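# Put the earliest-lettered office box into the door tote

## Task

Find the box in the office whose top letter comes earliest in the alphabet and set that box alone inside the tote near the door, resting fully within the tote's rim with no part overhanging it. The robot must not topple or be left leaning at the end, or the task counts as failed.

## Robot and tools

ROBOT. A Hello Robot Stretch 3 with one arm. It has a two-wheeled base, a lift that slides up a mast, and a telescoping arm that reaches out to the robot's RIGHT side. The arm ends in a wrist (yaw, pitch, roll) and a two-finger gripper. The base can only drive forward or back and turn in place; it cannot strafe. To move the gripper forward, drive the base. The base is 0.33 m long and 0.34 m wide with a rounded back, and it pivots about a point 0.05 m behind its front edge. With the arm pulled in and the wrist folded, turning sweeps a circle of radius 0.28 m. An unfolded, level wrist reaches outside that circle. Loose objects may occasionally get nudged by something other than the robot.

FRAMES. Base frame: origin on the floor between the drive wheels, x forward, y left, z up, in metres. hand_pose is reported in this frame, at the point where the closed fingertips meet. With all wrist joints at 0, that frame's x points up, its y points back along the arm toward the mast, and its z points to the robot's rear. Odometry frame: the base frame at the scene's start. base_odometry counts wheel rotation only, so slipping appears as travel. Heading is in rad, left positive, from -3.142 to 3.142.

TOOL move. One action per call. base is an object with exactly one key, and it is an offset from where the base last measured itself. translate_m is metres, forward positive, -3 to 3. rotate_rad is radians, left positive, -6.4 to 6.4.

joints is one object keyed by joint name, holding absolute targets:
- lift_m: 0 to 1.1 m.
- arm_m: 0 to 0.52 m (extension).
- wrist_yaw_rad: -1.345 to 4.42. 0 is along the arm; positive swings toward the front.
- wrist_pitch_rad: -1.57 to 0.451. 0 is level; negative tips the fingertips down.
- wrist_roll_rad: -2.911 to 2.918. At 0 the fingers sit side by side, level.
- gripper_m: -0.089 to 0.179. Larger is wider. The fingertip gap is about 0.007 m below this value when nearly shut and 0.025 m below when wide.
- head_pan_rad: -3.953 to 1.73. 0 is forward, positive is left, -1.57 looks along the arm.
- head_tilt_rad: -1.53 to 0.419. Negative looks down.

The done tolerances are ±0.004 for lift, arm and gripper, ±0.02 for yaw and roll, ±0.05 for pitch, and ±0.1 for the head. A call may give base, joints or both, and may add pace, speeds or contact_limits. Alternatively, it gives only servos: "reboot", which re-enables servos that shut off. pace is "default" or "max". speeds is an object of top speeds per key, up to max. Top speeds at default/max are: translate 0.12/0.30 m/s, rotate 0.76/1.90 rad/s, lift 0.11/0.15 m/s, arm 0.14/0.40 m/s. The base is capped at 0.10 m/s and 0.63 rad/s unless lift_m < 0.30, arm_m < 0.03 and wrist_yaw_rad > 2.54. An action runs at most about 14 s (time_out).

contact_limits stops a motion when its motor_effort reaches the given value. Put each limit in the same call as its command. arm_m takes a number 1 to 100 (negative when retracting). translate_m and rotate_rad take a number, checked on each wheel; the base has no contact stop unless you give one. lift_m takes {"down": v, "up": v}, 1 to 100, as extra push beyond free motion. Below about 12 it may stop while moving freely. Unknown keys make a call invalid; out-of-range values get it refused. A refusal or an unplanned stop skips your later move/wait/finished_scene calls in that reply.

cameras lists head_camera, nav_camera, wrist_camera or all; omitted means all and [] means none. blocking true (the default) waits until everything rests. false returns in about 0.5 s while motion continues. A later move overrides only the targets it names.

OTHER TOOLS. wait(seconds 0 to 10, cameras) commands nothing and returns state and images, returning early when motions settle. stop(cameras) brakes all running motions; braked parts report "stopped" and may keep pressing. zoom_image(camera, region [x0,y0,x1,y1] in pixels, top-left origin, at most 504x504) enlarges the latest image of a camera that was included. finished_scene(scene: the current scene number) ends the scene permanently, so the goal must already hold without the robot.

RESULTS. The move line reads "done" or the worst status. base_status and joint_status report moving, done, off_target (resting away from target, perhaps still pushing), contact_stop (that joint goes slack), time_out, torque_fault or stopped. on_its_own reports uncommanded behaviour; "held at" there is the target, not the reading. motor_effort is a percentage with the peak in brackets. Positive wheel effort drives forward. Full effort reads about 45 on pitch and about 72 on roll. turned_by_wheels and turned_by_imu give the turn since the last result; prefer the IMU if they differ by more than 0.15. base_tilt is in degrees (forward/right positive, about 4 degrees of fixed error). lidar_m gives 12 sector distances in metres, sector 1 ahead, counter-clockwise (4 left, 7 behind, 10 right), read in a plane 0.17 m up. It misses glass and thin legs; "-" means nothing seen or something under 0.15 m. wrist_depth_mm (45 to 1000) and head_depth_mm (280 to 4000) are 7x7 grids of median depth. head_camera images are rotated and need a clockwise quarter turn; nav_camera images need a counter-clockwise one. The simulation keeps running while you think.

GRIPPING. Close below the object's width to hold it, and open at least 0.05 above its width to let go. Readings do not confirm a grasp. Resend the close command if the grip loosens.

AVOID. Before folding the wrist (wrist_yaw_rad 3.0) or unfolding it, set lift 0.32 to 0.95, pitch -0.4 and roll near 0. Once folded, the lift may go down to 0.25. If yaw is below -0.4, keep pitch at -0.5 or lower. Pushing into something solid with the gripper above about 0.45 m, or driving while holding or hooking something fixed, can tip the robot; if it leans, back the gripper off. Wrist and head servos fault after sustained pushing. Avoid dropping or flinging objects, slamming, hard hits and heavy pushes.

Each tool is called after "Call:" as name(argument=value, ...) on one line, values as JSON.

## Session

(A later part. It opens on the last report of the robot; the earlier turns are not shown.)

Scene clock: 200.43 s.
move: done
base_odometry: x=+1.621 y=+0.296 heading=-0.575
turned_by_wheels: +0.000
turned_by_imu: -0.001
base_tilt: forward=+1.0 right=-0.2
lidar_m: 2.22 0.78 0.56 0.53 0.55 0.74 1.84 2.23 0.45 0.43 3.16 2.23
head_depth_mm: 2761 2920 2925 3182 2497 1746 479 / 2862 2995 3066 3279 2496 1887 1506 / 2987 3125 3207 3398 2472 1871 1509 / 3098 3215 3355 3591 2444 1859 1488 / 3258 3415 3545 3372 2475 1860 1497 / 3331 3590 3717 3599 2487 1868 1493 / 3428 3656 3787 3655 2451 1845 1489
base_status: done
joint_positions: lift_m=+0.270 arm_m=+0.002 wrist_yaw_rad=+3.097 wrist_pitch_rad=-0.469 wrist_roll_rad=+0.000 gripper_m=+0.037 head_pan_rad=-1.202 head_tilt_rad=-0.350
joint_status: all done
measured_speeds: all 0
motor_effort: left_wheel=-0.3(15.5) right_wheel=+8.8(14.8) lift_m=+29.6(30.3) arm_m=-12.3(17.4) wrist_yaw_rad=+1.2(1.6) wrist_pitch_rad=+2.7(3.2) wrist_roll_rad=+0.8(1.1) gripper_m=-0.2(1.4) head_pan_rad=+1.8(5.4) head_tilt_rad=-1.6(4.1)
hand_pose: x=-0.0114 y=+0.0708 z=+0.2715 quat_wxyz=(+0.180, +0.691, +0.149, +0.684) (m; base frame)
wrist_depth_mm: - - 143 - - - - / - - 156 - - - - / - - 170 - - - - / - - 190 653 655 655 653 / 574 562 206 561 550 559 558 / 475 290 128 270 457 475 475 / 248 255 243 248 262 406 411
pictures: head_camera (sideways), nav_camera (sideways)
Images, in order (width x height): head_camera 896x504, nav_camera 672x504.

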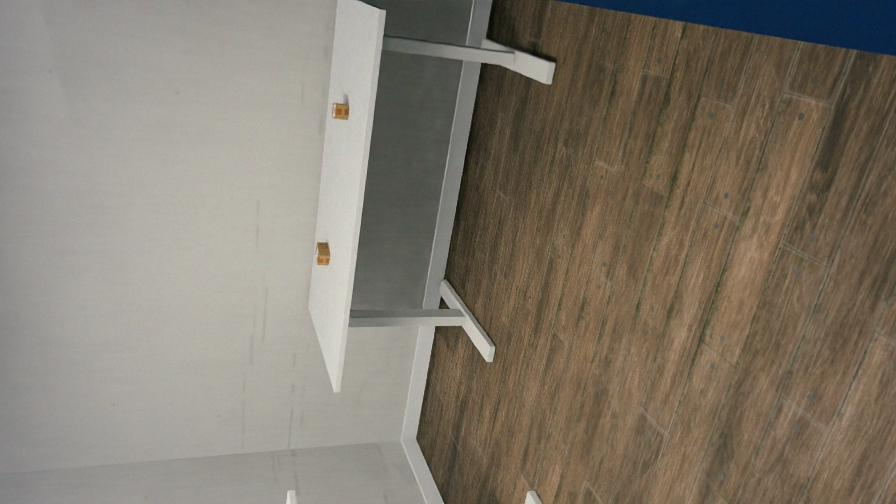

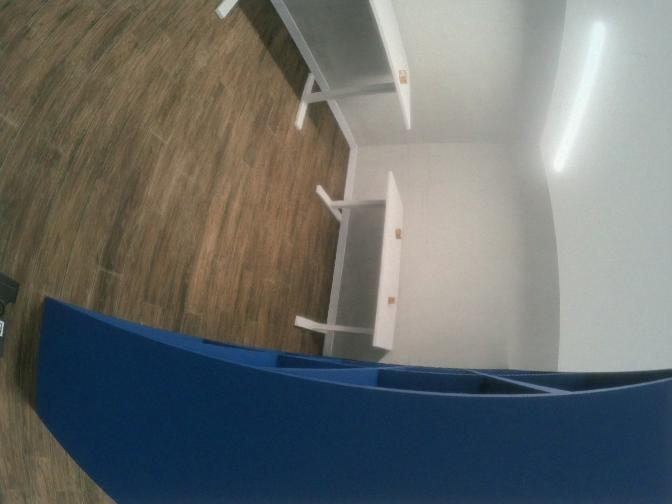

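Call:
move(joints={"head_pan_rad": -0.4, "head_tilt_rad": -0.35}, pace="max", cameras=["head_camera", "nav_camera"])

Call:
move(joints={"head_pan_rad": 0.3, "head_tilt_rad": -0.35}, pace="max", cameras=["head_camera", "nav_camera"])

Scene clock: 204.43 s.
move: done
base_odometry: x=+1.621 y=+0.296 heading=-0.575
turned_by_wheels: +0.000
turned_by_imu: +0.001
base_tilt: forward=+1.0 right=-0.2
lidar_m: 2.22 0.78 0.56 0.53 0.55 0.74 1.84 2.23 0.45 0.43 3.17 2.23
head_depth_mm: 2681 2847 2988 3214 2519 1898 1518 / 2545 2734 2846 3121 2480 1879 1503 / 2451 2617 2794 3016 2484 1873 1507 / 2401 2545 2692 2885 2470 1857 1497 / 2309 2436 2536 2737 2449 1847 1493 / 2255 2399 2515 2691 2452 1847 1491 / 2167 2300 2439 2578 2463 1848 1488
base_status: not commanded
joint_positions: lift_m=+0.270 arm_m=+0.002 wrist_yaw_rad=+3.097 wrist_pitch_rad=-0.469 wrist_roll_rad=+0.000 gripper_m=+0.037 head_pan_rad=-0.379 head_tilt_rad=-0.350
joint_status: all done
measured_speeds: all 0
motor_effort: left_wheel=-0.3(0.6) right_wheel=+9.0(9.5) lift_m=+28.7(28.9) arm_m=-9.7(10.4) wrist_yaw_rad=+0.9(1.4) wrist_pitch_rad=+2.7(3.1) wrist_roll_rad=+0.7(1.1) gripper_m=-0.2(0.9) head_pan_rad=+0.9(4.0) head_tilt_rad=-1.3(4.0)
hand_pose: x=-0.0114 y=+0.0708 z=+0.2715 quat_wxyz=(+0.180, +0.691, +0.149, +0.684) (m; base frame)
wrist_depth_mm: - - 143 - - - - / - - 156 - - - - / - - 171 - - - - / - - 190 647 662 664 660 / 558 561 206 560 550 569 554 / 472 289 128 270 464 468 473 / 249 255 241 248 261 415 409
pictures: head_camera (sideways), nav_camera (sideways)
Images, in order (width x height): head_camera 896x504, nav_camera 672x504.

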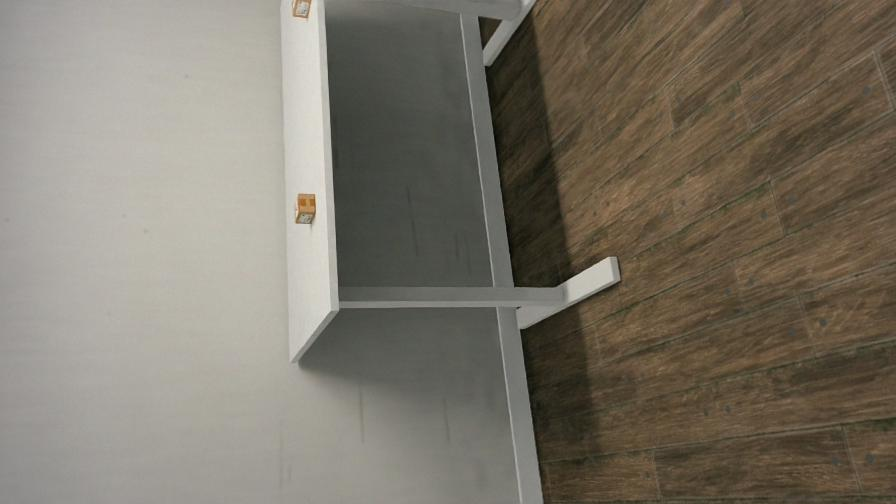

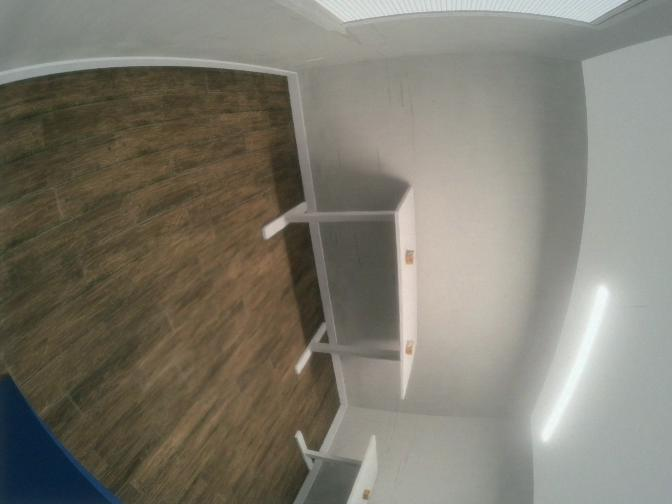

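Scene clock: 205.27 s.
move: done
base_odometry: x=+1.621 y=+0.296 heading=-0.575
turned_by_wheels: +0.000
turned_by_imu: +0.000
base_tilt: forward=+1.0 right=-0.2
lidar_m: 2.22 0.78 0.56 0.53 0.55 0.74 1.84 2.23 0.45 0.43 3.16 2.23
head_depth_mm: 2188 2312 2441 2593 2513 1879 1533 / 2205 2344 2536 2675 2445 1890 1506 / 1667 1817 2005 2243 2311 1873 1498 / 1260 1341 1454 1561 1731 1752 1499 / 1023 1073 1143 1204 1323 1408 1425 / 860 902 941 987 1024 1114 1180 / 737 752 787 828 869 926 968
base_status: not commanded
joint_positions: lift_m=+0.270 arm_m=+0.002 wrist_yaw_rad=+3.097 wrist_pitch_rad=-0.469 wrist_roll_rad=+0.000 gripper_m=+0.037 head_pan_rad=+0.328 head_tilt_rad=-0.350
joint_status: all done
measured_speeds: all 0
motor_effort: left_wheel=-0.3(0.5) right_wheel=+8.8(9.4) lift_m=+28.2(28.5) arm_m=-8.9(9.7) wrist_yaw_rad=+0.9(1.4) wrist_pitch_rad=+2.9(3.1) wrist_roll_rad=+0.8(1.0) gripper_m=-0.3(1.0) head_pan_rad=-0.2(5.3) head_tilt_rad=-1.3(3.7)
hand_pose: x=-0.0114 y=+0.0708 z=+0.2715 quat_wxyz=(+0.180, +0.691, +0.149, +0.684) (m; base frame)
wrist_depth_mm: - - 143 - - - - / - - 155 - - - - / - - 171 - - - - / - - 191 646 658 658 652 / 569 555 205 563 556 563 558 / 475 289 128 271 464 473 482 / 248 257 243 248 262 411 409
pictures: head_camera (sideways), nav_camera (sideways)
Images, in order (width x height): head_camera 896x504, nav_camera 672x504.

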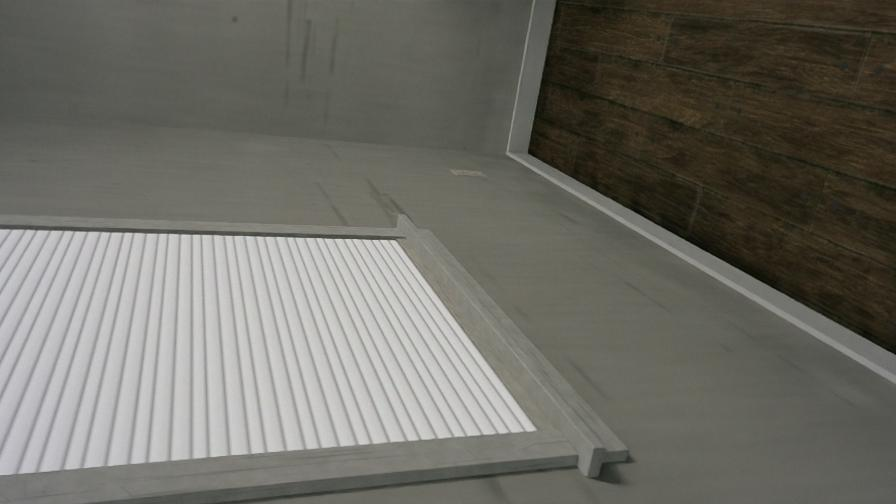

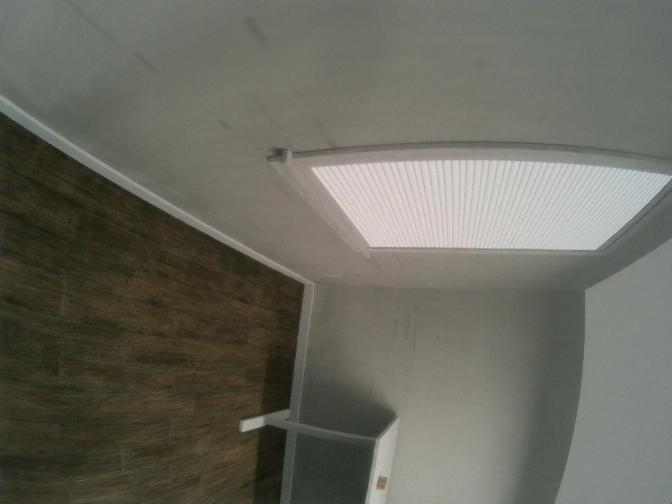

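Call:
move(base={"rotate_rad": -1.03}, joints={"head_pan_rad": 0.0, "head_tilt_rad": -0.35}, pace="max", cameras=[])

Call:
move(base={"translate_m": 1.45}, pace="max", cameras=["head_camera", "nav_camera"])

Scene clock: 258.90 s.
move: done
base_odometry: x=+1.621 y=+0.296 heading=-1.605
turned_by_wheels: -1.030
turned_by_imu: -1.026
base_tilt: forward=+1.0 right=-0.1
lidar_m: 3.14 2.22 2.06 0.76 0.55 0.53 0.55 0.76 2.09 0.61 0.44 0.43
head_depth_mm: 2860 2947 3052 3284 2494 1896 1518 / 3014 3160 3251 3459 2516 1872 1515 / 3226 3330 3331 3410 2452 1868 1510 / 3375 3596 3786 3734 2484 1871 1515 / 3481 3784 3899 3685 2439 1859 1496 / 3202 3321 3519 3510 2463 1861 1487 / 2917 3043 3077 3068 2476 1857 1491
base_status: done
joint_positions: lift_m=+0.270 arm_m=+0.002 wrist_yaw_rad=+3.097 wrist_pitch_rad=-0.469 wrist_roll_rad=+0.000 gripper_m=+0.037 head_pan_rad=-0.008 head_tilt_rad=-0.350
joint_status: all done
measured_speeds: all 0
motor_effort: left_wheel=+9.3(17.2) right_wheel=-7.7(15.8) lift_m=+25.5(26.2) arm_m=-10.6(10.6) wrist_yaw_rad=+0.7(1.5) wrist_pitch_rad=+2.7(3.0) wrist_roll_rad=+0.9(1.1) gripper_m=-0.2(1.1) head_pan_rad=+0.8(4.1) head_tilt_rad=-1.7(3.3)
hand_pose: x=-0.0114 y=+0.0708 z=+0.2715 quat_wxyz=(+0.180, +0.691, +0.149, +0.684) (m; base frame)
wrist_depth_mm: - - 143 - - - - / - - 155 - - - - / - - 171 880 878 892 872 / - - 190 682 692 679 682 / 487 567 205 557 566 557 561 / 472 290 128 270 461 473 478 / 248 253 244 247 262 415 411
pictures: none
No camera images: "cameras" was empty.

Scene clock: 266.23 s.
move: off_target
base_odometry: x=+1.573 y=-1.153 heading=-1.605
turned_by_wheels: +0.000
turned_by_imu: -2.100
base_tilt: forward=+1.1 right=+0.0
lidar_m: 0.20 0.52 0.72 0.79 2.82 2.44 2.07 1.47 1.09 1.05 1.09 0.16
head_depth_mm: - - - - - - - / 383 406 383 365 346 329 336 / 396 420 445 478 507 452 364 / 399 422 449 482 517 452 362 / 401 426 453 485 523 449 362 / 404 428 457 490 522 447 361 / 408 432 460 492 526 448 360
base_status: translate_m off_target (by the wheels' count: +1.4497 of +1.4500)
joint_positions: lift_m=+0.270 arm_m=+0.002 wrist_yaw_rad=+3.096 wrist_pitch_rad=-0.469 wrist_roll_rad=+0.003 gripper_m=+0.037 head_pan_rad=+0.000 head_tilt_rad=-0.350
joint_status: not commanded
measured_speeds: all 0
on_its_own: left_wheel is at rest, and its effort (+43.2) is outside its rest range (-21 to +21); right_wheel is at rest, and its effort (+26.5) is outside its rest range (-21 to +21)
motor_effort: left_wheel=+43.2(68.9) right_wheel=+26.5(51.6) lift_m=+26.5(29.0) arm_m=+16.4(20.7) wrist_yaw_rad=+1.2(55.9) wrist_pitch_rad=+2.8(4.3) wrist_roll_rad=-0.3(1.0) gripper_m=+0.0(1.7) head_pan_rad=-2.9(4.4) head_tilt_rad=-0.1(4.7)
hand_pose: x=-0.0112 y=+0.0707 z=+0.2713 quat_wxyz=(+0.181, +0.692, +0.149, +0.683) (m; base frame)
wrist_depth_mm: - - 146 - - 745 - / - - 159 - - 807 - / 894 832 171 881 - - - / 685 686 191 655 - - - / 563 560 203 543 150 - - / 477 290 128 271 - - - / 249 257 243 249 237 - -
pictures: head_camera (sideways), nav_camera (sideways)
Images, in order (width x height): head_camera 896x504, nav_camera 672x504.

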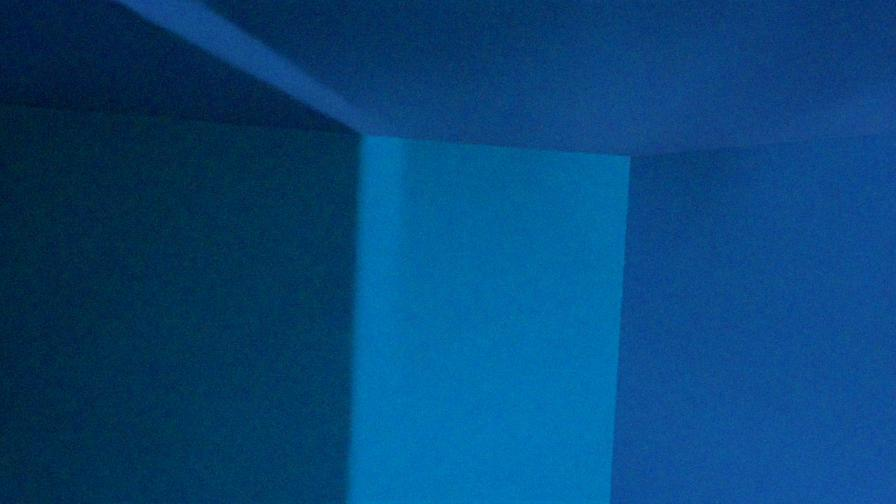

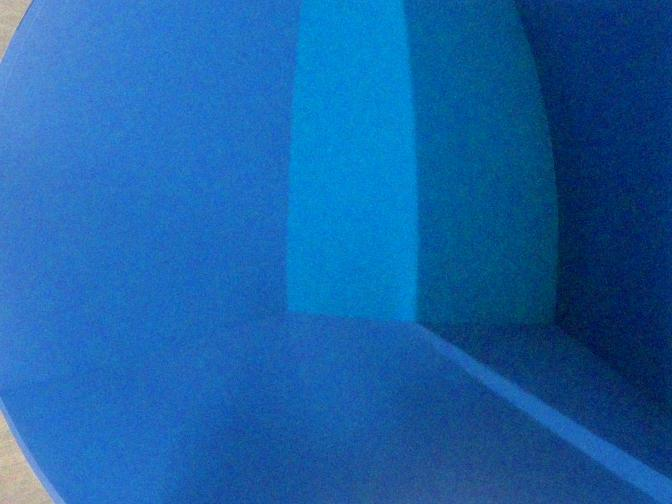

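Call:
move(base={"translate_m": -0.3}, contact_limits={"translate_m": 40}, cameras=["head_camera", "nav_camera"])

Scene clock: 278.33 s.
move: done
base_odometry: x=+1.583 y=-0.854 heading=-1.605
turned_by_wheels: +0.000
turned_by_imu: +0.001
base_tilt: forward=+1.0 right=-0.2
lidar_m: 0.35 0.83 0.86 1.76 2.82 2.21 1.77 1.48 1.08 1.05 1.09 1.49
head_depth_mm: - - 287 309 2213 1829 1517 / 425 390 321 314 334 360 388 / 655 691 735 765 572 446 396 / 661 704 748 786 598 450 396 / 666 707 753 789 594 449 817 / 670 711 759 795 592 448 812 / 678 719 766 804 590 448 814
base_status: done
joint_positions: lift_m=+0.270 arm_m=+0.002 wrist_yaw_rad=+3.096 wrist_pitch_rad=-0.469 wrist_roll_rad=+0.003 gripper_m=+0.037 head_pan_rad=+0.000 head_tilt_rad=-0.350
joint_status: not commanded
measured_speeds: all 0
motor_effort: left_wheel=-10.4(39.4) right_wheel=+0.8(25.0) lift_m=+21.6(30.6) arm_m=-9.8(9.8) wrist_yaw_rad=+1.9(2.2) wrist_pitch_rad=+3.1(3.3) wrist_roll_rad=-0.2(0.4) gripper_m=+0.0(1.5) head_pan_rad=-2.6(3.9) head_tilt_rad=+0.4(2.0)
contact_limits: translate_m 40 (maximum 100)
hand_pose: x=-0.0112 y=+0.0707 z=+0.2713 quat_wxyz=(+0.181, +0.692, +0.149, +0.683) (m; base frame)
wrist_depth_mm: - - 147 - - - - / - - 158 - - - 828 / 877 844 172 890 864 - - / 685 697 190 686 674 650 - / 566 565 204 561 563 542 - / 478 291 128 270 458 480 442 / 249 256 241 249 262 408 399
pictures: head_camera (sideways), nav_camera (sideways)
Images, in order (width x height): head_camera 896x504, nav_camera 672x504.

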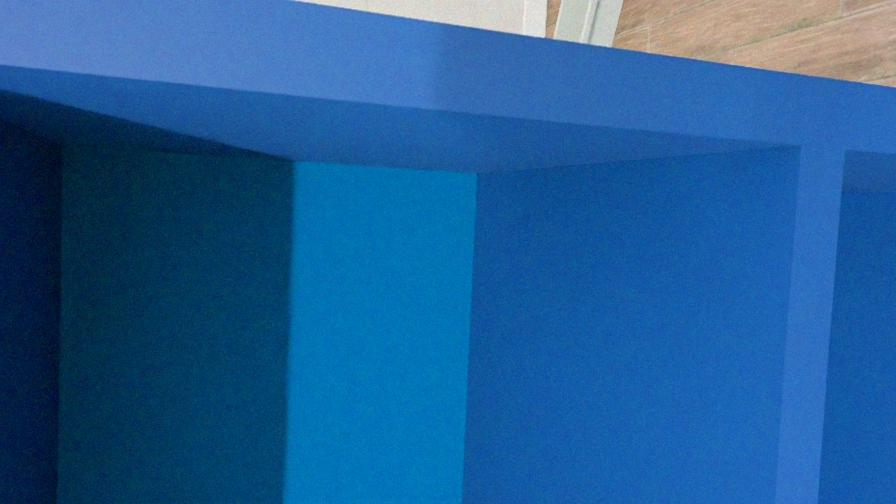

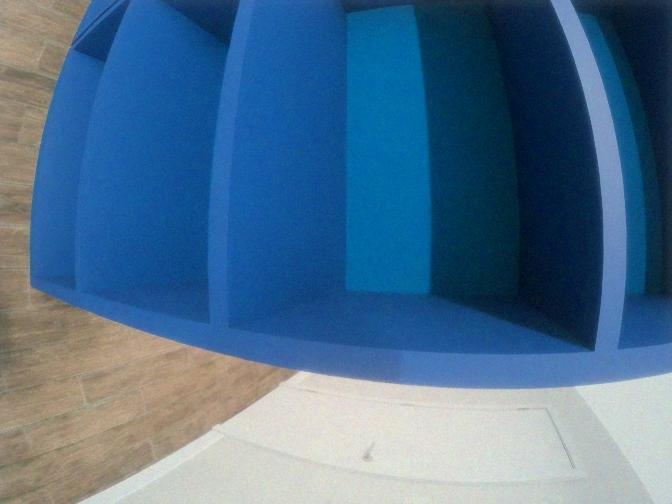

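Call:
move(base={"translate_m": -0.25}, contact_limits={"translate_m": 35}, cameras=[])

Call:
move(base={"rotate_rad": 1.763}, contact_limits={"rotate_rad": 35}, cameras=["head_camera", "nav_camera"])

Scene clock: 303.73 s.
move: done
base_odometry: x=+1.591 y=-0.604 heading=-1.605
turned_by_wheels: +0.000
turned_by_imu: +0.001
base_tilt: forward=+0.9 right=-0.2
lidar_m: 0.60 1.09 0.99 2.29 2.77 2.01 1.53 1.47 1.08 1.05 1.09 1.49
head_depth_mm: 2387 2506 2661 2872 2456 1889 1512 / 476 505 543 2835 2391 1814 1503 / 667 915 974 786 628 701 751 / 675 933 991 890 694 1101 884 / 686 937 1001 888 694 1098 885 / 696 951 1015 879 687 1093 884 / 710 953 1018 874 687 1098 887
base_status: done
joint_positions: lift_m=+0.270 arm_m=+0.002 wrist_yaw_rad=+3.096 wrist_pitch_rad=-0.469 wrist_roll_rad=+0.003 gripper_m=+0.037 head_pan_rad=+0.000 head_tilt_rad=-0.350
joint_status: not commanded
measured_speeds: all 0
motor_effort: left_wheel=-7.0(12.6) right_wheel=-3.8(13.0) lift_m=+25.8(26.2) arm_m=-19.0(20.6) wrist_yaw_rad=+1.3(2.2) wrist_pitch_rad=+3.0(3.4) wrist_roll_rad=-0.2(0.3) gripper_m=+0.6(1.1) head_pan_rad=-2.1(3.6) head_tilt_rad=+1.8(2.1)
contact_limits: translate_m 35 (maximum 100)
hand_pose: x=-0.0112 y=+0.0707 z=+0.2713 quat_wxyz=(+0.181, +0.692, +0.149, +0.683) (m; base frame)
wrist_depth_mm: - - 146 - - - - / - - 159 - - - - / 873 841 173 884 874 876 747 / 692 686 191 677 678 695 651 / 565 558 204 569 560 561 559 / 472 290 128 270 454 483 472 / 249 255 243 249 259 415 413
pictures: none
No camera images: "cameras" was empty.

Scene clock: 307.33 s.
move: done
base_odometry: x=+1.591 y=-0.604 heading=+0.158
turned_by_wheels: +1.762
turned_by_imu: +1.757
base_tilt: forward=+1.0 right=-0.3
lidar_m: 2.43 2.01 1.52 1.52 1.27 1.05 1.05 1.16 0.60 0.62 0.99 1.05
head_depth_mm: 2290 2396 2513 2690 2369 1898 1517 / 2304 2481 2587 2777 2518 1882 1509 / 2389 2503 2600 2870 2456 1857 1496 / 2433 2535 2713 2928 2457 1867 1508 / 2525 2668 2772 2929 2466 1847 1500 / 2542 2711 2845 3079 2432 1853 1485 / 2614 2763 2987 3142 2450 1852 1500
base_status: done
joint_positions: lift_m=+0.270 arm_m=+0.002 wrist_yaw_rad=+3.096 wrist_pitch_rad=-0.469 wrist_roll_rad=+0.003 gripper_m=+0.037 head_pan_rad=+0.000 head_tilt_rad=-0.350
joint_status: not commanded
measured_speeds: all 0
motor_effort: left_wheel=-11.3(15.3) right_wheel=+10.3(14.5) lift_m=+28.9(28.9) arm_m=-20.3(20.8) wrist_yaw_rad=+1.6(2.1) wrist_pitch_rad=+2.8(3.2) wrist_roll_rad=+0.0(0.3) gripper_m=+0.3(1.3) head_pan_rad=-1.7(3.7) head_tilt_rad=+1.6(2.4)
contact_limits: rotate_rad 35 (maximum 100)
hand_pose: x=-0.0112 y=+0.0707 z=+0.2713 quat_wxyz=(+0.181, +0.692, +0.149, +0.683) (m; base frame)
wrist_depth_mm: - - 147 - - - - / - - 159 - - - - / 874 841 172 880 905 888 880 / 684 673 190 683 678 680 676 / 550 558 204 561 559 561 561 / 471 289 128 272 457 468 475 / 246 255 242 249 262 411 409
pictures: head_camera (sideways), nav_camera (sideways)
Images, in order (width x height): head_camera 896x504, nav_camera 672x504.

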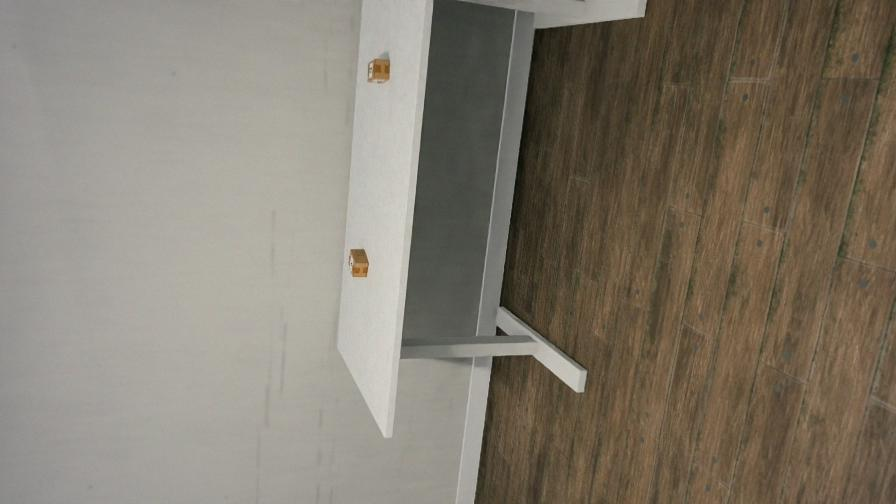

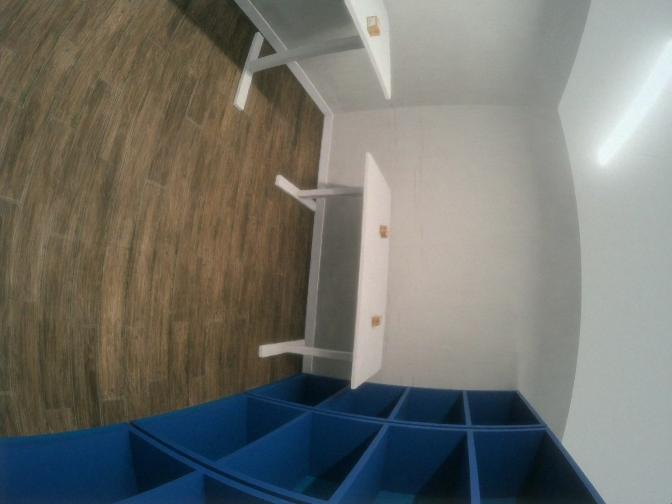

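Call:
move(base={"translate_m": 0.65}, contact_limits={"translate_m": 35}, joints={"head_pan_rad": 0.0, "head_tilt_rad": -0.3}, cameras=["head_camera", "nav_camera"])

Call:
move(joints={"head_pan_rad": 0.9, "head_tilt_rad": -0.3}, cameras=["head_camera"])

Scene clock: 319.47 s.
move: done
base_odometry: x=+2.233 y=-0.502 heading=+0.157
turned_by_wheels: +0.000
turned_by_imu: +0.000
base_tilt: forward=+1.1 right=-0.1
lidar_m: 1.81 1.81 1.55 1.49 2.04 1.69 1.68 0.99 1.17 0.73 1.29 1.30
head_depth_mm: 1746 1819 1902 1947 2135 2007 1582 / 1778 1873 1983 1944 2213 1992 1589 / 1833 1901 2032 1930 2269 1996 1570 / 1867 1964 2056 1917 2345 2000 1568 / 1909 2022 2095 1904 2336 1981 1556 / 1972 2063 2234 1890 2254 1932 1558 / 2007 2114 2234 2321 2504 1995 1575
base_status: done
joint_positions: lift_m=+0.270 arm_m=+0.002 wrist_yaw_rad=+3.096 wrist_pitch_rad=-0.469 wrist_roll_rad=+0.003 gripper_m=+0.037 head_pan_rad=+0.000 head_tilt_rad=-0.300
joint_status: all done
measured_speeds: all 0
motor_effort: left_wheel=+4.7(12.5) right_wheel=+7.1(15.4) lift_m=+21.5(30.5) arm_m=-17.7(19.8) wrist_yaw_rad=+1.9(2.2) wrist_pitch_rad=+2.8(3.3) wrist_roll_rad=-0.3(0.3) gripper_m=-0.4(1.3) head_pan_rad=-1.9(3.7) head_tilt_rad=+3.5(5.4)
contact_limits: translate_m 35 (maximum 100)
hand_pose: x=-0.0112 y=+0.0707 z=+0.2713 quat_wxyz=(+0.181, +0.692, +0.149, +0.683) (m; base frame)
wrist_depth_mm: - - 146 - - - - / - - 159 - - - - / 891 830 172 899 890 886 880 / 680 690 190 694 681 685 685 / 564 559 205 565 564 562 557 / 477 291 128 271 459 473 473 / 248 256 243 250 262 413 409
pictures: head_camera (sideways), nav_camera (sideways)
Images, in order (width x height): head_camera 896x504, nav_camera 672x504.

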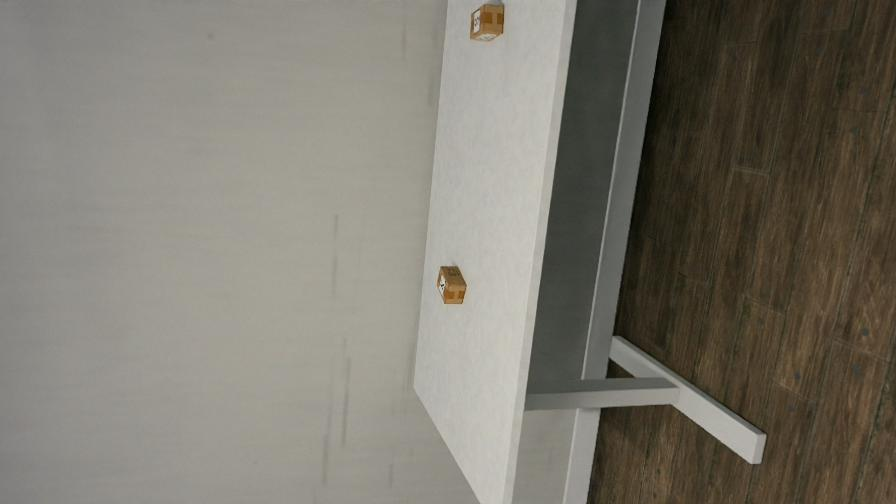

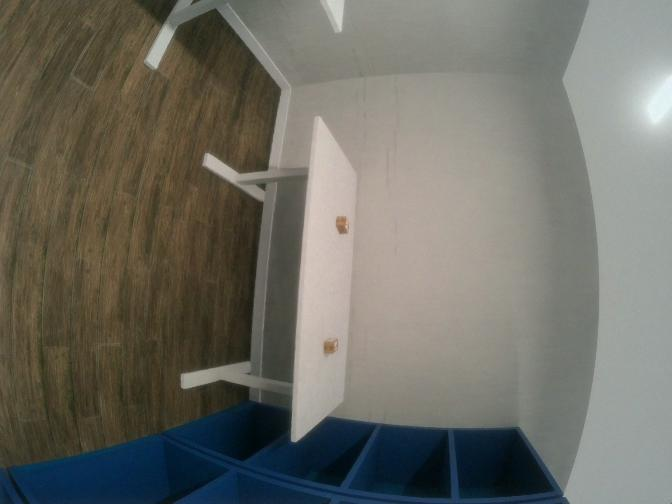

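Scene clock: 320.50 s.
move: done
base_odometry: x=+2.233 y=-0.502 heading=+0.157
turned_by_wheels: +0.000
turned_by_imu: +0.000
base_tilt: forward=+1.0 right=+0.0
lidar_m: 1.81 1.81 1.56 1.49 2.05 1.69 1.68 0.99 1.17 0.73 1.29 1.30
head_depth_mm: 2000 2138 2247 2477 2560 2023 1594 / 1928 2037 2146 2313 2459 1999 1567 / 1831 1976 2051 1569 2337 1994 1583 / 1760 1865 1944 1563 2152 1851 1573 / 1711 1797 1861 1271 2104 1970 1572 / 1632 1728 1799 1376 2014 1971 1560 / 1574 1649 1720 1255 1937 1973 1563
base_status: not commanded
joint_positions: lift_m=+0.270 arm_m=+0.002 wrist_yaw_rad=+3.096 wrist_pitch_rad=-0.469 wrist_roll_rad=+0.003 gripper_m=+0.037 head_pan_rad=+0.917 head_tilt_rad=-0.300
joint_status: all done
measured_speeds: all 0
motor_effort: left_wheel=+4.7(4.9) right_wheel=+7.7(7.7) lift_m=+20.6(21.1) arm_m=-17.4(18.0) wrist_yaw_rad=+1.9(2.1) wrist_pitch_rad=+2.9(3.4) wrist_roll_rad=-0.1(0.3) gripper_m=+0.5(1.1) head_pan_rad=+1.0(5.5) head_tilt_rad=+3.8(6.1)
contact_limits: translate_m 35 (maximum 100)
hand_pose: x=-0.0112 y=+0.0707 z=+0.2713 quat_wxyz=(+0.181, +0.692, +0.149, +0.683) (m; base frame)
wrist_depth_mm: - - 147 - - - - / - - 158 - - - - / 892 834 172 884 865 894 897 / 688 691 190 682 684 671 687 / 557 556 204 559 559 555 560 / 471 289 128 270 460 471 475 / 248 253 241 249 261 412 410
pictures: head_camera (sideways)
Images, in order (width x height): head_camera 896x504.

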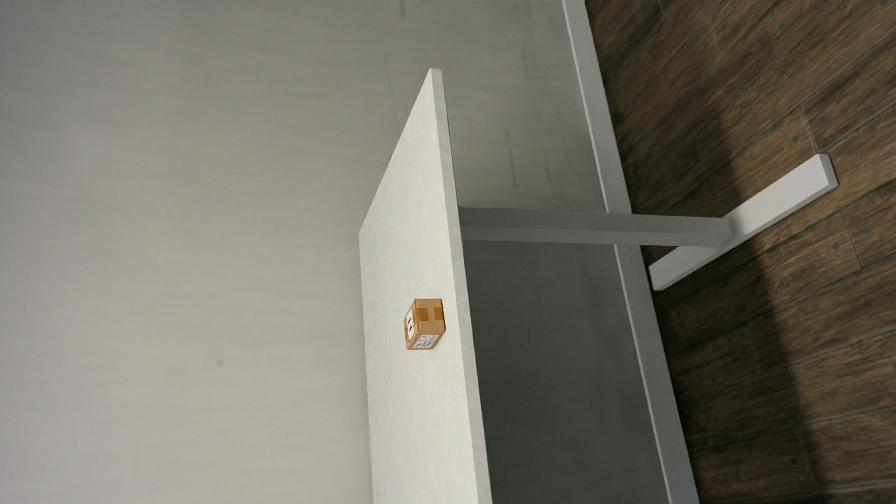

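Call:
zoom_image(camera="head_camera", region=[395, 290, 455, 360])

Call:
move(joints={"head_pan_rad": 1.4, "head_tilt_rad": -0.3}, cameras=["head_camera"])

Call:
move(joints={"head_pan_rad": -0.2, "head_tilt_rad": -0.3}, cameras=["head_camera"])

Scaled by 7.200 from the camera's 896x504 image, which has a finer 1280x720 frame.

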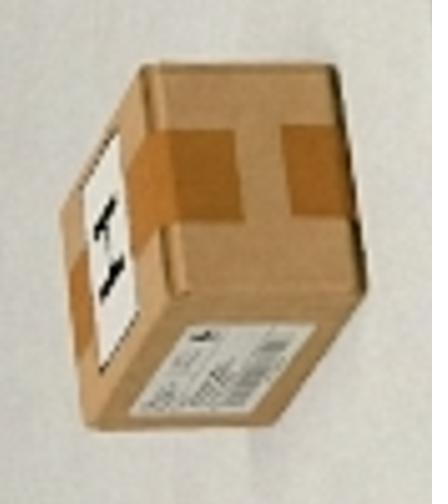

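Scene clock: 327.37 s.
move: done
base_odometry: x=+2.233 y=-0.502 heading=+0.157
turned_by_wheels: +0.000
turned_by_imu: +0.001
base_tilt: forward=+1.0 right=-0.1
lidar_m: 1.81 1.81 1.55 1.49 2.05 1.69 1.68 0.98 1.17 0.73 1.29 1.31
head_depth_mm: 1579 1664 1745 1310 1956 2000 1594 / 1603 1688 1772 1304 1970 1988 1589 / 1602 1685 1784 1300 2023 2021 1568 / 1616 1711 1781 1411 2025 1985 1571 / 1627 1730 1818 1392 2066 1974 1576 / 1645 1727 1817 1374 2062 1921 1574 / 1665 1748 1841 1372 2069 1906 1538
base_status: not commanded
joint_positions: lift_m=+0.270 arm_m=+0.002 wrist_yaw_rad=+3.096 wrist_pitch_rad=-0.469 wrist_roll_rad=+0.003 gripper_m=+0.037 head_pan_rad=+1.406 head_tilt_rad=-0.300
joint_status: all done
measured_speeds: all 0
motor_effort: left_wheel=+4.7(4.9) right_wheel=+7.6(7.6) lift_m=+20.6(21.0) arm_m=-16.5(17.0) wrist_yaw_rad=+1.7(2.1) wrist_pitch_rad=+2.6(3.2) wrist_roll_rad=-0.3(0.3) gripper_m=-0.2(1.2) head_pan_rad=+2.5(5.3) head_tilt_rad=+2.5(4.3)
contact_limits: translate_m 35 (maximum 100)
hand_pose: x=-0.0112 y=+0.0707 z=+0.2713 quat_wxyz=(+0.181, +0.692, +0.149, +0.683) (m; base frame)
wrist_depth_mm: - - 146 - - - - / - - 159 - - - - / 870 836 173 880 895 869 862 / 699 693 189 677 684 689 683 / 564 560 204 565 558 563 562 / 476 290 128 270 456 480 469 / 248 257 242 248 261 411 411
pictures: head_camera (sideways)
Images, in order (width x height): head_camera 896x504.

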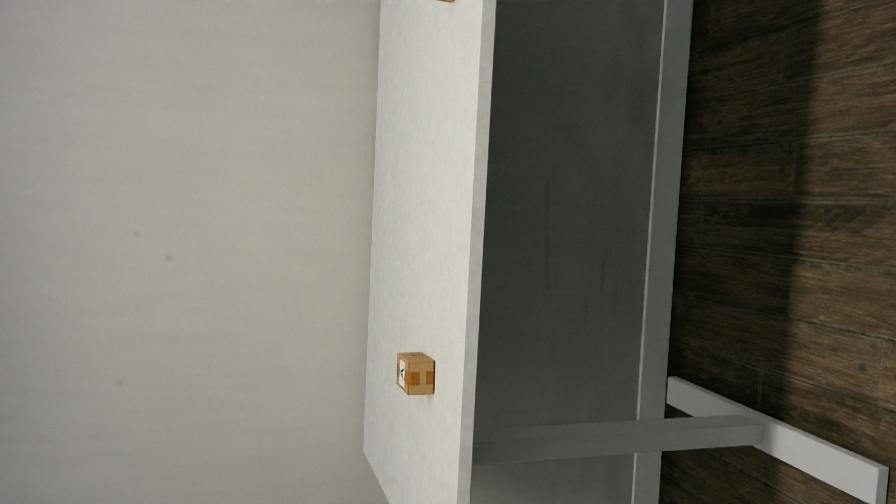

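Scene clock: 328.63 s.
move: done
base_odometry: x=+2.233 y=-0.502 heading=+0.157
turned_by_wheels: +0.000
turned_by_imu: +0.000
base_tilt: forward=+0.9 right=-0.2
lidar_m: 1.82 1.81 1.56 1.49 2.05 1.69 1.68 0.98 1.17 0.73 1.29 1.31
head_depth_mm: 1790 1895 2004 2073 2230 2014 1592 / 1822 1897 2010 1942 1826 1879 1592 / 1804 1902 2009 1933 2263 2007 1584 / 1799 1889 2012 1932 2257 1982 1576 / 1818 1927 2031 1879 2247 1979 1554 / 1809 1904 2024 1881 2282 1967 1549 / 1823 1908 2013 1869 2280 1981 1556
base_status: not commanded
joint_positions: lift_m=+0.270 arm_m=+0.002 wrist_yaw_rad=+3.096 wrist_pitch_rad=-0.469 wrist_roll_rad=+0.003 gripper_m=+0.037 head_pan_rad=-0.228 head_tilt_rad=-0.300
joint_status: all done
measured_speeds: all 0
motor_effort: left_wheel=+4.6(5.0) right_wheel=+7.4(7.7) lift_m=+20.8(21.0) arm_m=-16.3(16.7) wrist_yaw_rad=+1.8(2.1) wrist_pitch_rad=+2.9(3.1) wrist_roll_rad=-0.1(0.3) gripper_m=-1.3(1.4) head_pan_rad=-0.4(5.4) head_tilt_rad=+3.1(6.2)
contact_limits: translate_m 35 (maximum 100)
hand_pose: x=-0.0112 y=+0.0707 z=+0.2713 quat_wxyz=(+0.181, +0.692, +0.149, +0.683) (m; base frame)
wrist_depth_mm: - - 147 - - - - / - - 159 - - - - / 870 858 173 882 880 869 884 / 687 701 190 692 686 684 686 / 559 555 205 550 564 559 553 / 484 291 128 271 459 471 476 / 249 255 242 250 260 408 412
pictures: head_camera (sideways)
Images, in order (width x height): head_camera 896x504.

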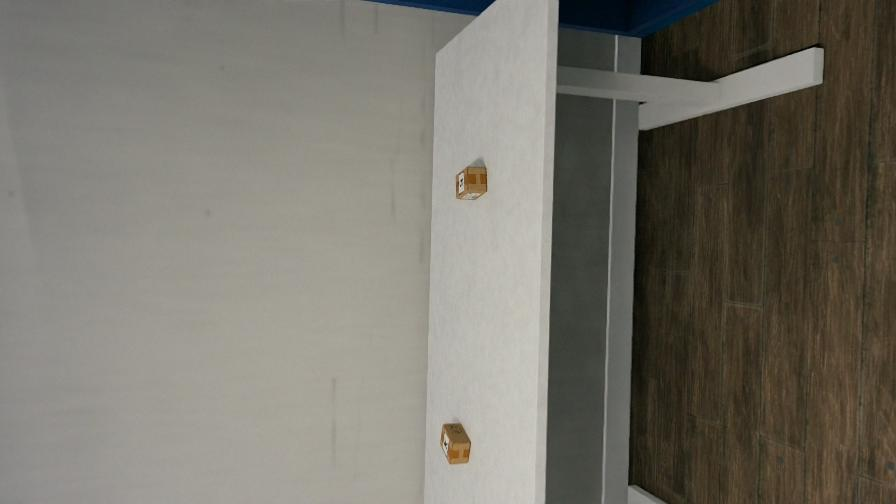

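Call:
zoom_image(camera="head_camera", region=[445, 155, 500, 210])

Call:
zoom_image(camera="head_camera", region=[430, 410, 480, 475])

Call:
move(joints={"head_pan_rad": 1.4, "head_tilt_rad": -0.3}, cameras=["head_camera"])

Call:
zoom_image(camera="head_camera", region=[385, 340, 445, 405])

Scaled by 9.164 from the camera's 896x504 image, which has a finer 1280x720 frame.

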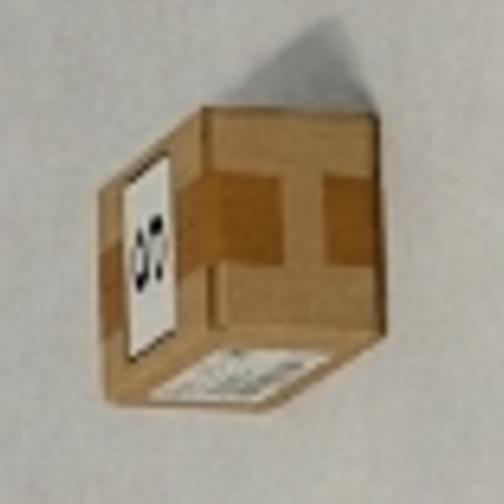

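Scaled by 7.754 from the camera's 896x504 image, which has a finer 1280x720 frame.

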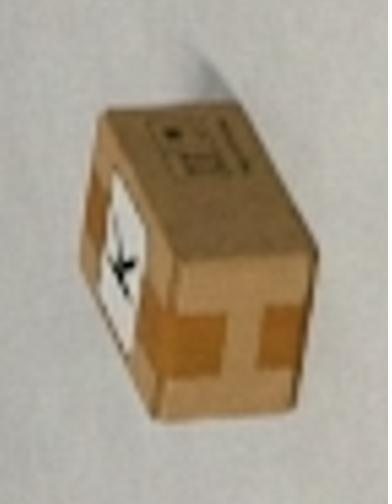

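Scene clock: 334.10 s.
move: done
base_odometry: x=+2.233 y=-0.502 heading=+0.157
turned_by_wheels: +0.000
turned_by_imu: +0.001
base_tilt: forward=+1.1 right=-0.1
lidar_m: 1.81 1.80 1.56 1.49 2.05 1.69 1.67 0.99 1.17 0.73 1.30 1.31
head_depth_mm: 1573 1672 1750 1302 1954 2009 1585 / 1591 1682 1759 1304 1995 2004 1585 / 1612 1687 1783 1299 2006 1992 1565 / 1619 1720 1789 1413 2041 1989 1568 / 1632 1712 1808 1403 2076 2003 1565 / 1662 1753 1840 1384 2051 1790 1577 / 1681 1761 1866 1370 2106 1970 1522
base_status: not commanded
joint_positions: lift_m=+0.270 arm_m=+0.002 wrist_yaw_rad=+3.096 wrist_pitch_rad=-0.469 wrist_roll_rad=+0.003 gripper_m=+0.037 head_pan_rad=+1.435 head_tilt_rad=-0.300
joint_status: all done
measured_speeds: all 0
motor_effort: left_wheel=+4.6(5.0) right_wheel=+7.3(7.7) lift_m=+20.7(21.2) arm_m=-15.3(15.7) wrist_yaw_rad=+1.5(2.1) wrist_pitch_rad=+2.7(3.3) wrist_roll_rad=-0.3(0.3) gripper_m=+0.5(0.9) head_pan_rad=+0.2(5.6) head_tilt_rad=+2.1(5.2)
contact_limits: translate_m 35 (maximum 100)
hand_pose: x=-0.0112 y=+0.0707 z=+0.2713 quat_wxyz=(+0.181, +0.692, +0.149, +0.683) (m; base frame)
wrist_depth_mm: - - 146 - - - - / - - 158 - - - - / 901 828 173 896 891 889 884 / 701 694 190 673 688 693 692 / 563 564 204 557 560 564 556 / 473 289 128 272 464 479 465 / 249 256 241 248 262 407 408
pictures: head_camera (sideways)
Images, in order (width x height): head_camera 896x504.

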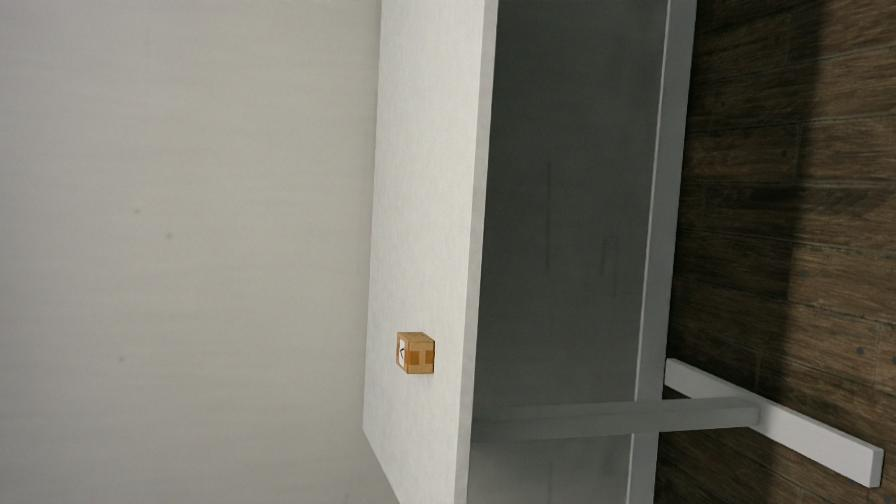

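Scaled by 7.754 from the camera's 896x504 image, which has a finer 1280x720 frame.

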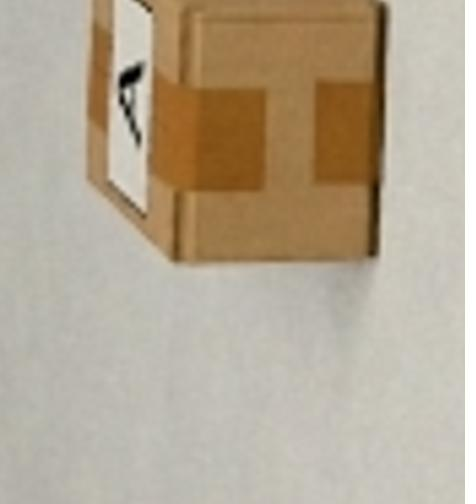

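Call:
move(joints={"head_pan_rad": 0.0, "head_tilt_rad": -0.9}, cameras=["head_camera", "nav_camera"])

Scene clock: 366.87 s.
move: done
base_odometry: x=+2.233 y=-0.502 heading=+0.157
turned_by_wheels: +0.000
turned_by_imu: +0.001
base_tilt: forward=+1.2 right=-0.2
lidar_m: 1.81 1.81 1.55 1.49 2.04 1.69 1.68 0.99 1.17 0.73 1.29 1.31
head_depth_mm: 1262 2108 1864 1623 1415 1256 1124 / 1312 2149 1891 1602 1411 1260 1130 / 1314 2162 1889 1622 1411 1255 1128 / 1323 2191 1879 1613 1410 1245 1133 / 1365 2217 1882 1618 1413 1258 1129 / 1379 2079 1887 1603 1418 1251 1136 / 2108 2272 1879 1602 1415 1271 1141
base_status: not commanded
joint_positions: lift_m=+0.270 arm_m=+0.002 wrist_yaw_rad=+3.096 wrist_pitch_rad=-0.469 wrist_roll_rad=+0.003 gripper_m=+0.037 head_pan_rad=-0.032 head_tilt_rad=-0.903
joint_status: all done
measured_speeds: all 0
motor_effort: left_wheel=+4.7(4.9) right_wheel=+7.5(7.5) lift_m=+20.8(21.0) arm_m=-13.7(14.0) wrist_yaw_rad=+1.6(2.1) wrist_pitch_rad=+3.0(3.2) wrist_roll_rad=-0.2(0.3) gripper_m=-1.1(1.2) head_pan_rad=+0.2(5.9) head_tilt_rad=-4.7(6.2)
contact_limits: translate_m 35 (maximum 100)
hand_pose: x=-0.0112 y=+0.0707 z=+0.2713 quat_wxyz=(+0.181, +0.692, +0.149, +0.683) (m; base frame)
wrist_depth_mm: - - 146 - - - - / - - 159 - - - - / 882 854 173 882 872 879 895 / 693 687 190 679 694 681 689 / 554 559 205 574 552 559 563 / 472 290 127 271 459 472 473 / 248 255 242 249 262 415 410
pictures: head_camera (sideways), nav_camera (sideways)
Images, in order (width x height): head_camera 896x504, nav_camera 672x504.

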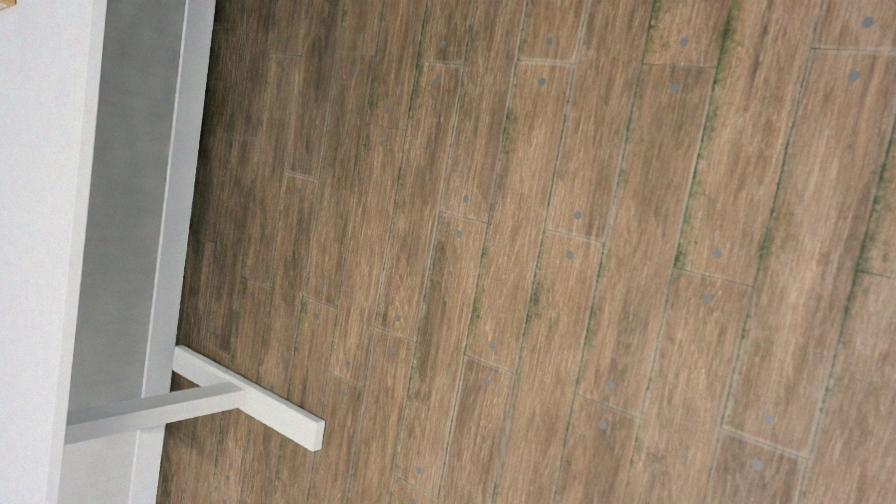

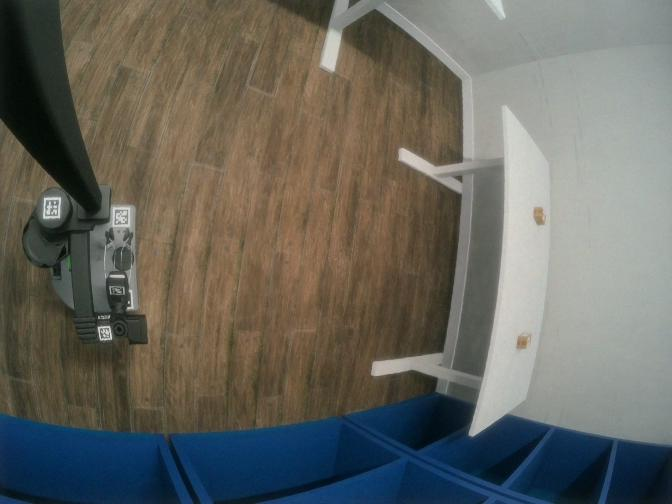

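Call:
move(base={"rotate_rad": 1.766}, joints={"head_pan_rad": 0.0, "head_tilt_rad": -0.4}, contact_limits={"rotate_rad": 40}, cameras=["head_camera"])

Scene clock: 437.33 s.
move: done
base_odometry: x=+2.233 y=-0.502 heading=+1.923
turned_by_wheels: +1.765
turned_by_imu: +1.761
base_tilt: forward=+1.0 right=-0.2
lidar_m: 1.49 1.85 1.68 1.69 1.27 1.17 0.73 1.31 1.68 1.80 1.55 1.85
head_depth_mm: 1549 1638 1586 1865 2008 1786 1450 / 1610 1724 1581 1938 2091 1791 1436 / 1681 1786 1565 2007 2102 1777 1444 / 1740 1853 1555 2152 2190 1750 1437 / 1819 1977 2062 2268 2308 1781 1442 / 1896 2026 2182 2417 2278 1754 1431 / 1992 2126 2290 2477 2298 1753 1434
base_status: done
joint_positions: lift_m=+0.270 arm_m=+0.002 wrist_yaw_rad=+3.096 wrist_pitch_rad=-0.469 wrist_roll_rad=+0.003 gripper_m=+0.037 head_pan_rad=+0.000 head_tilt_rad=-0.397
joint_status: all done
measured_speeds: all 0
motor_effort: left_wheel=-11.4(14.9) right_wheel=+10.5(15.4) lift_m=+21.0(21.2) arm_m=-20.3(20.7) wrist_yaw_rad=+1.8(2.2) wrist_pitch_rad=+2.8(3.3) wrist_roll_rad=+0.0(0.4) gripper_m=-0.4(1.1) head_pan_rad=+2.9(4.0) head_tilt_rad=-2.0(4.6)
contact_limits: rotate_rad 40 (maximum 100)
hand_pose: x=-0.0112 y=+0.0707 z=+0.2713 quat_wxyz=(+0.181, +0.692, +0.149, +0.683) (m; base frame)
wrist_depth_mm: - - 147 - - - - / - - 158 - - - - / - 794 172 898 868 878 890 / 639 676 191 683 680 682 695 / 563 563 204 554 562 559 564 / 473 291 128 270 461 474 467 / 249 255 241 248 260 413 407
pictures: head_camera (sideways)
Images, in order (width x height): head_camera 896x504.

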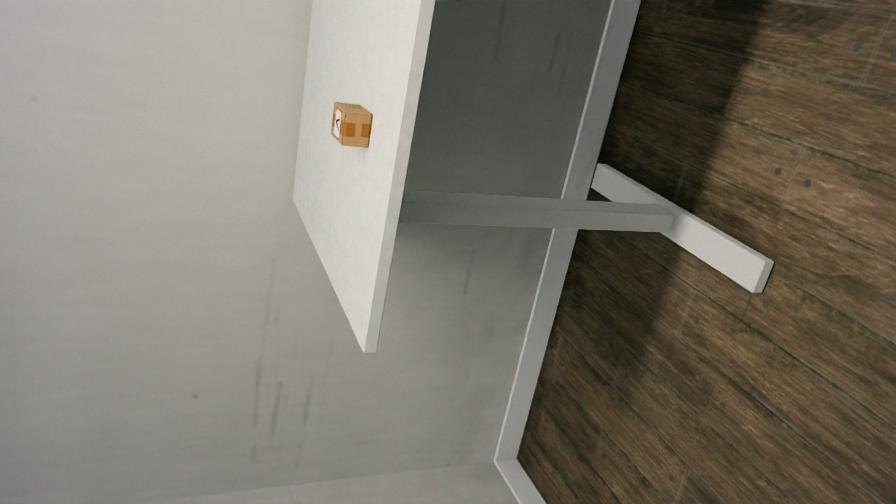

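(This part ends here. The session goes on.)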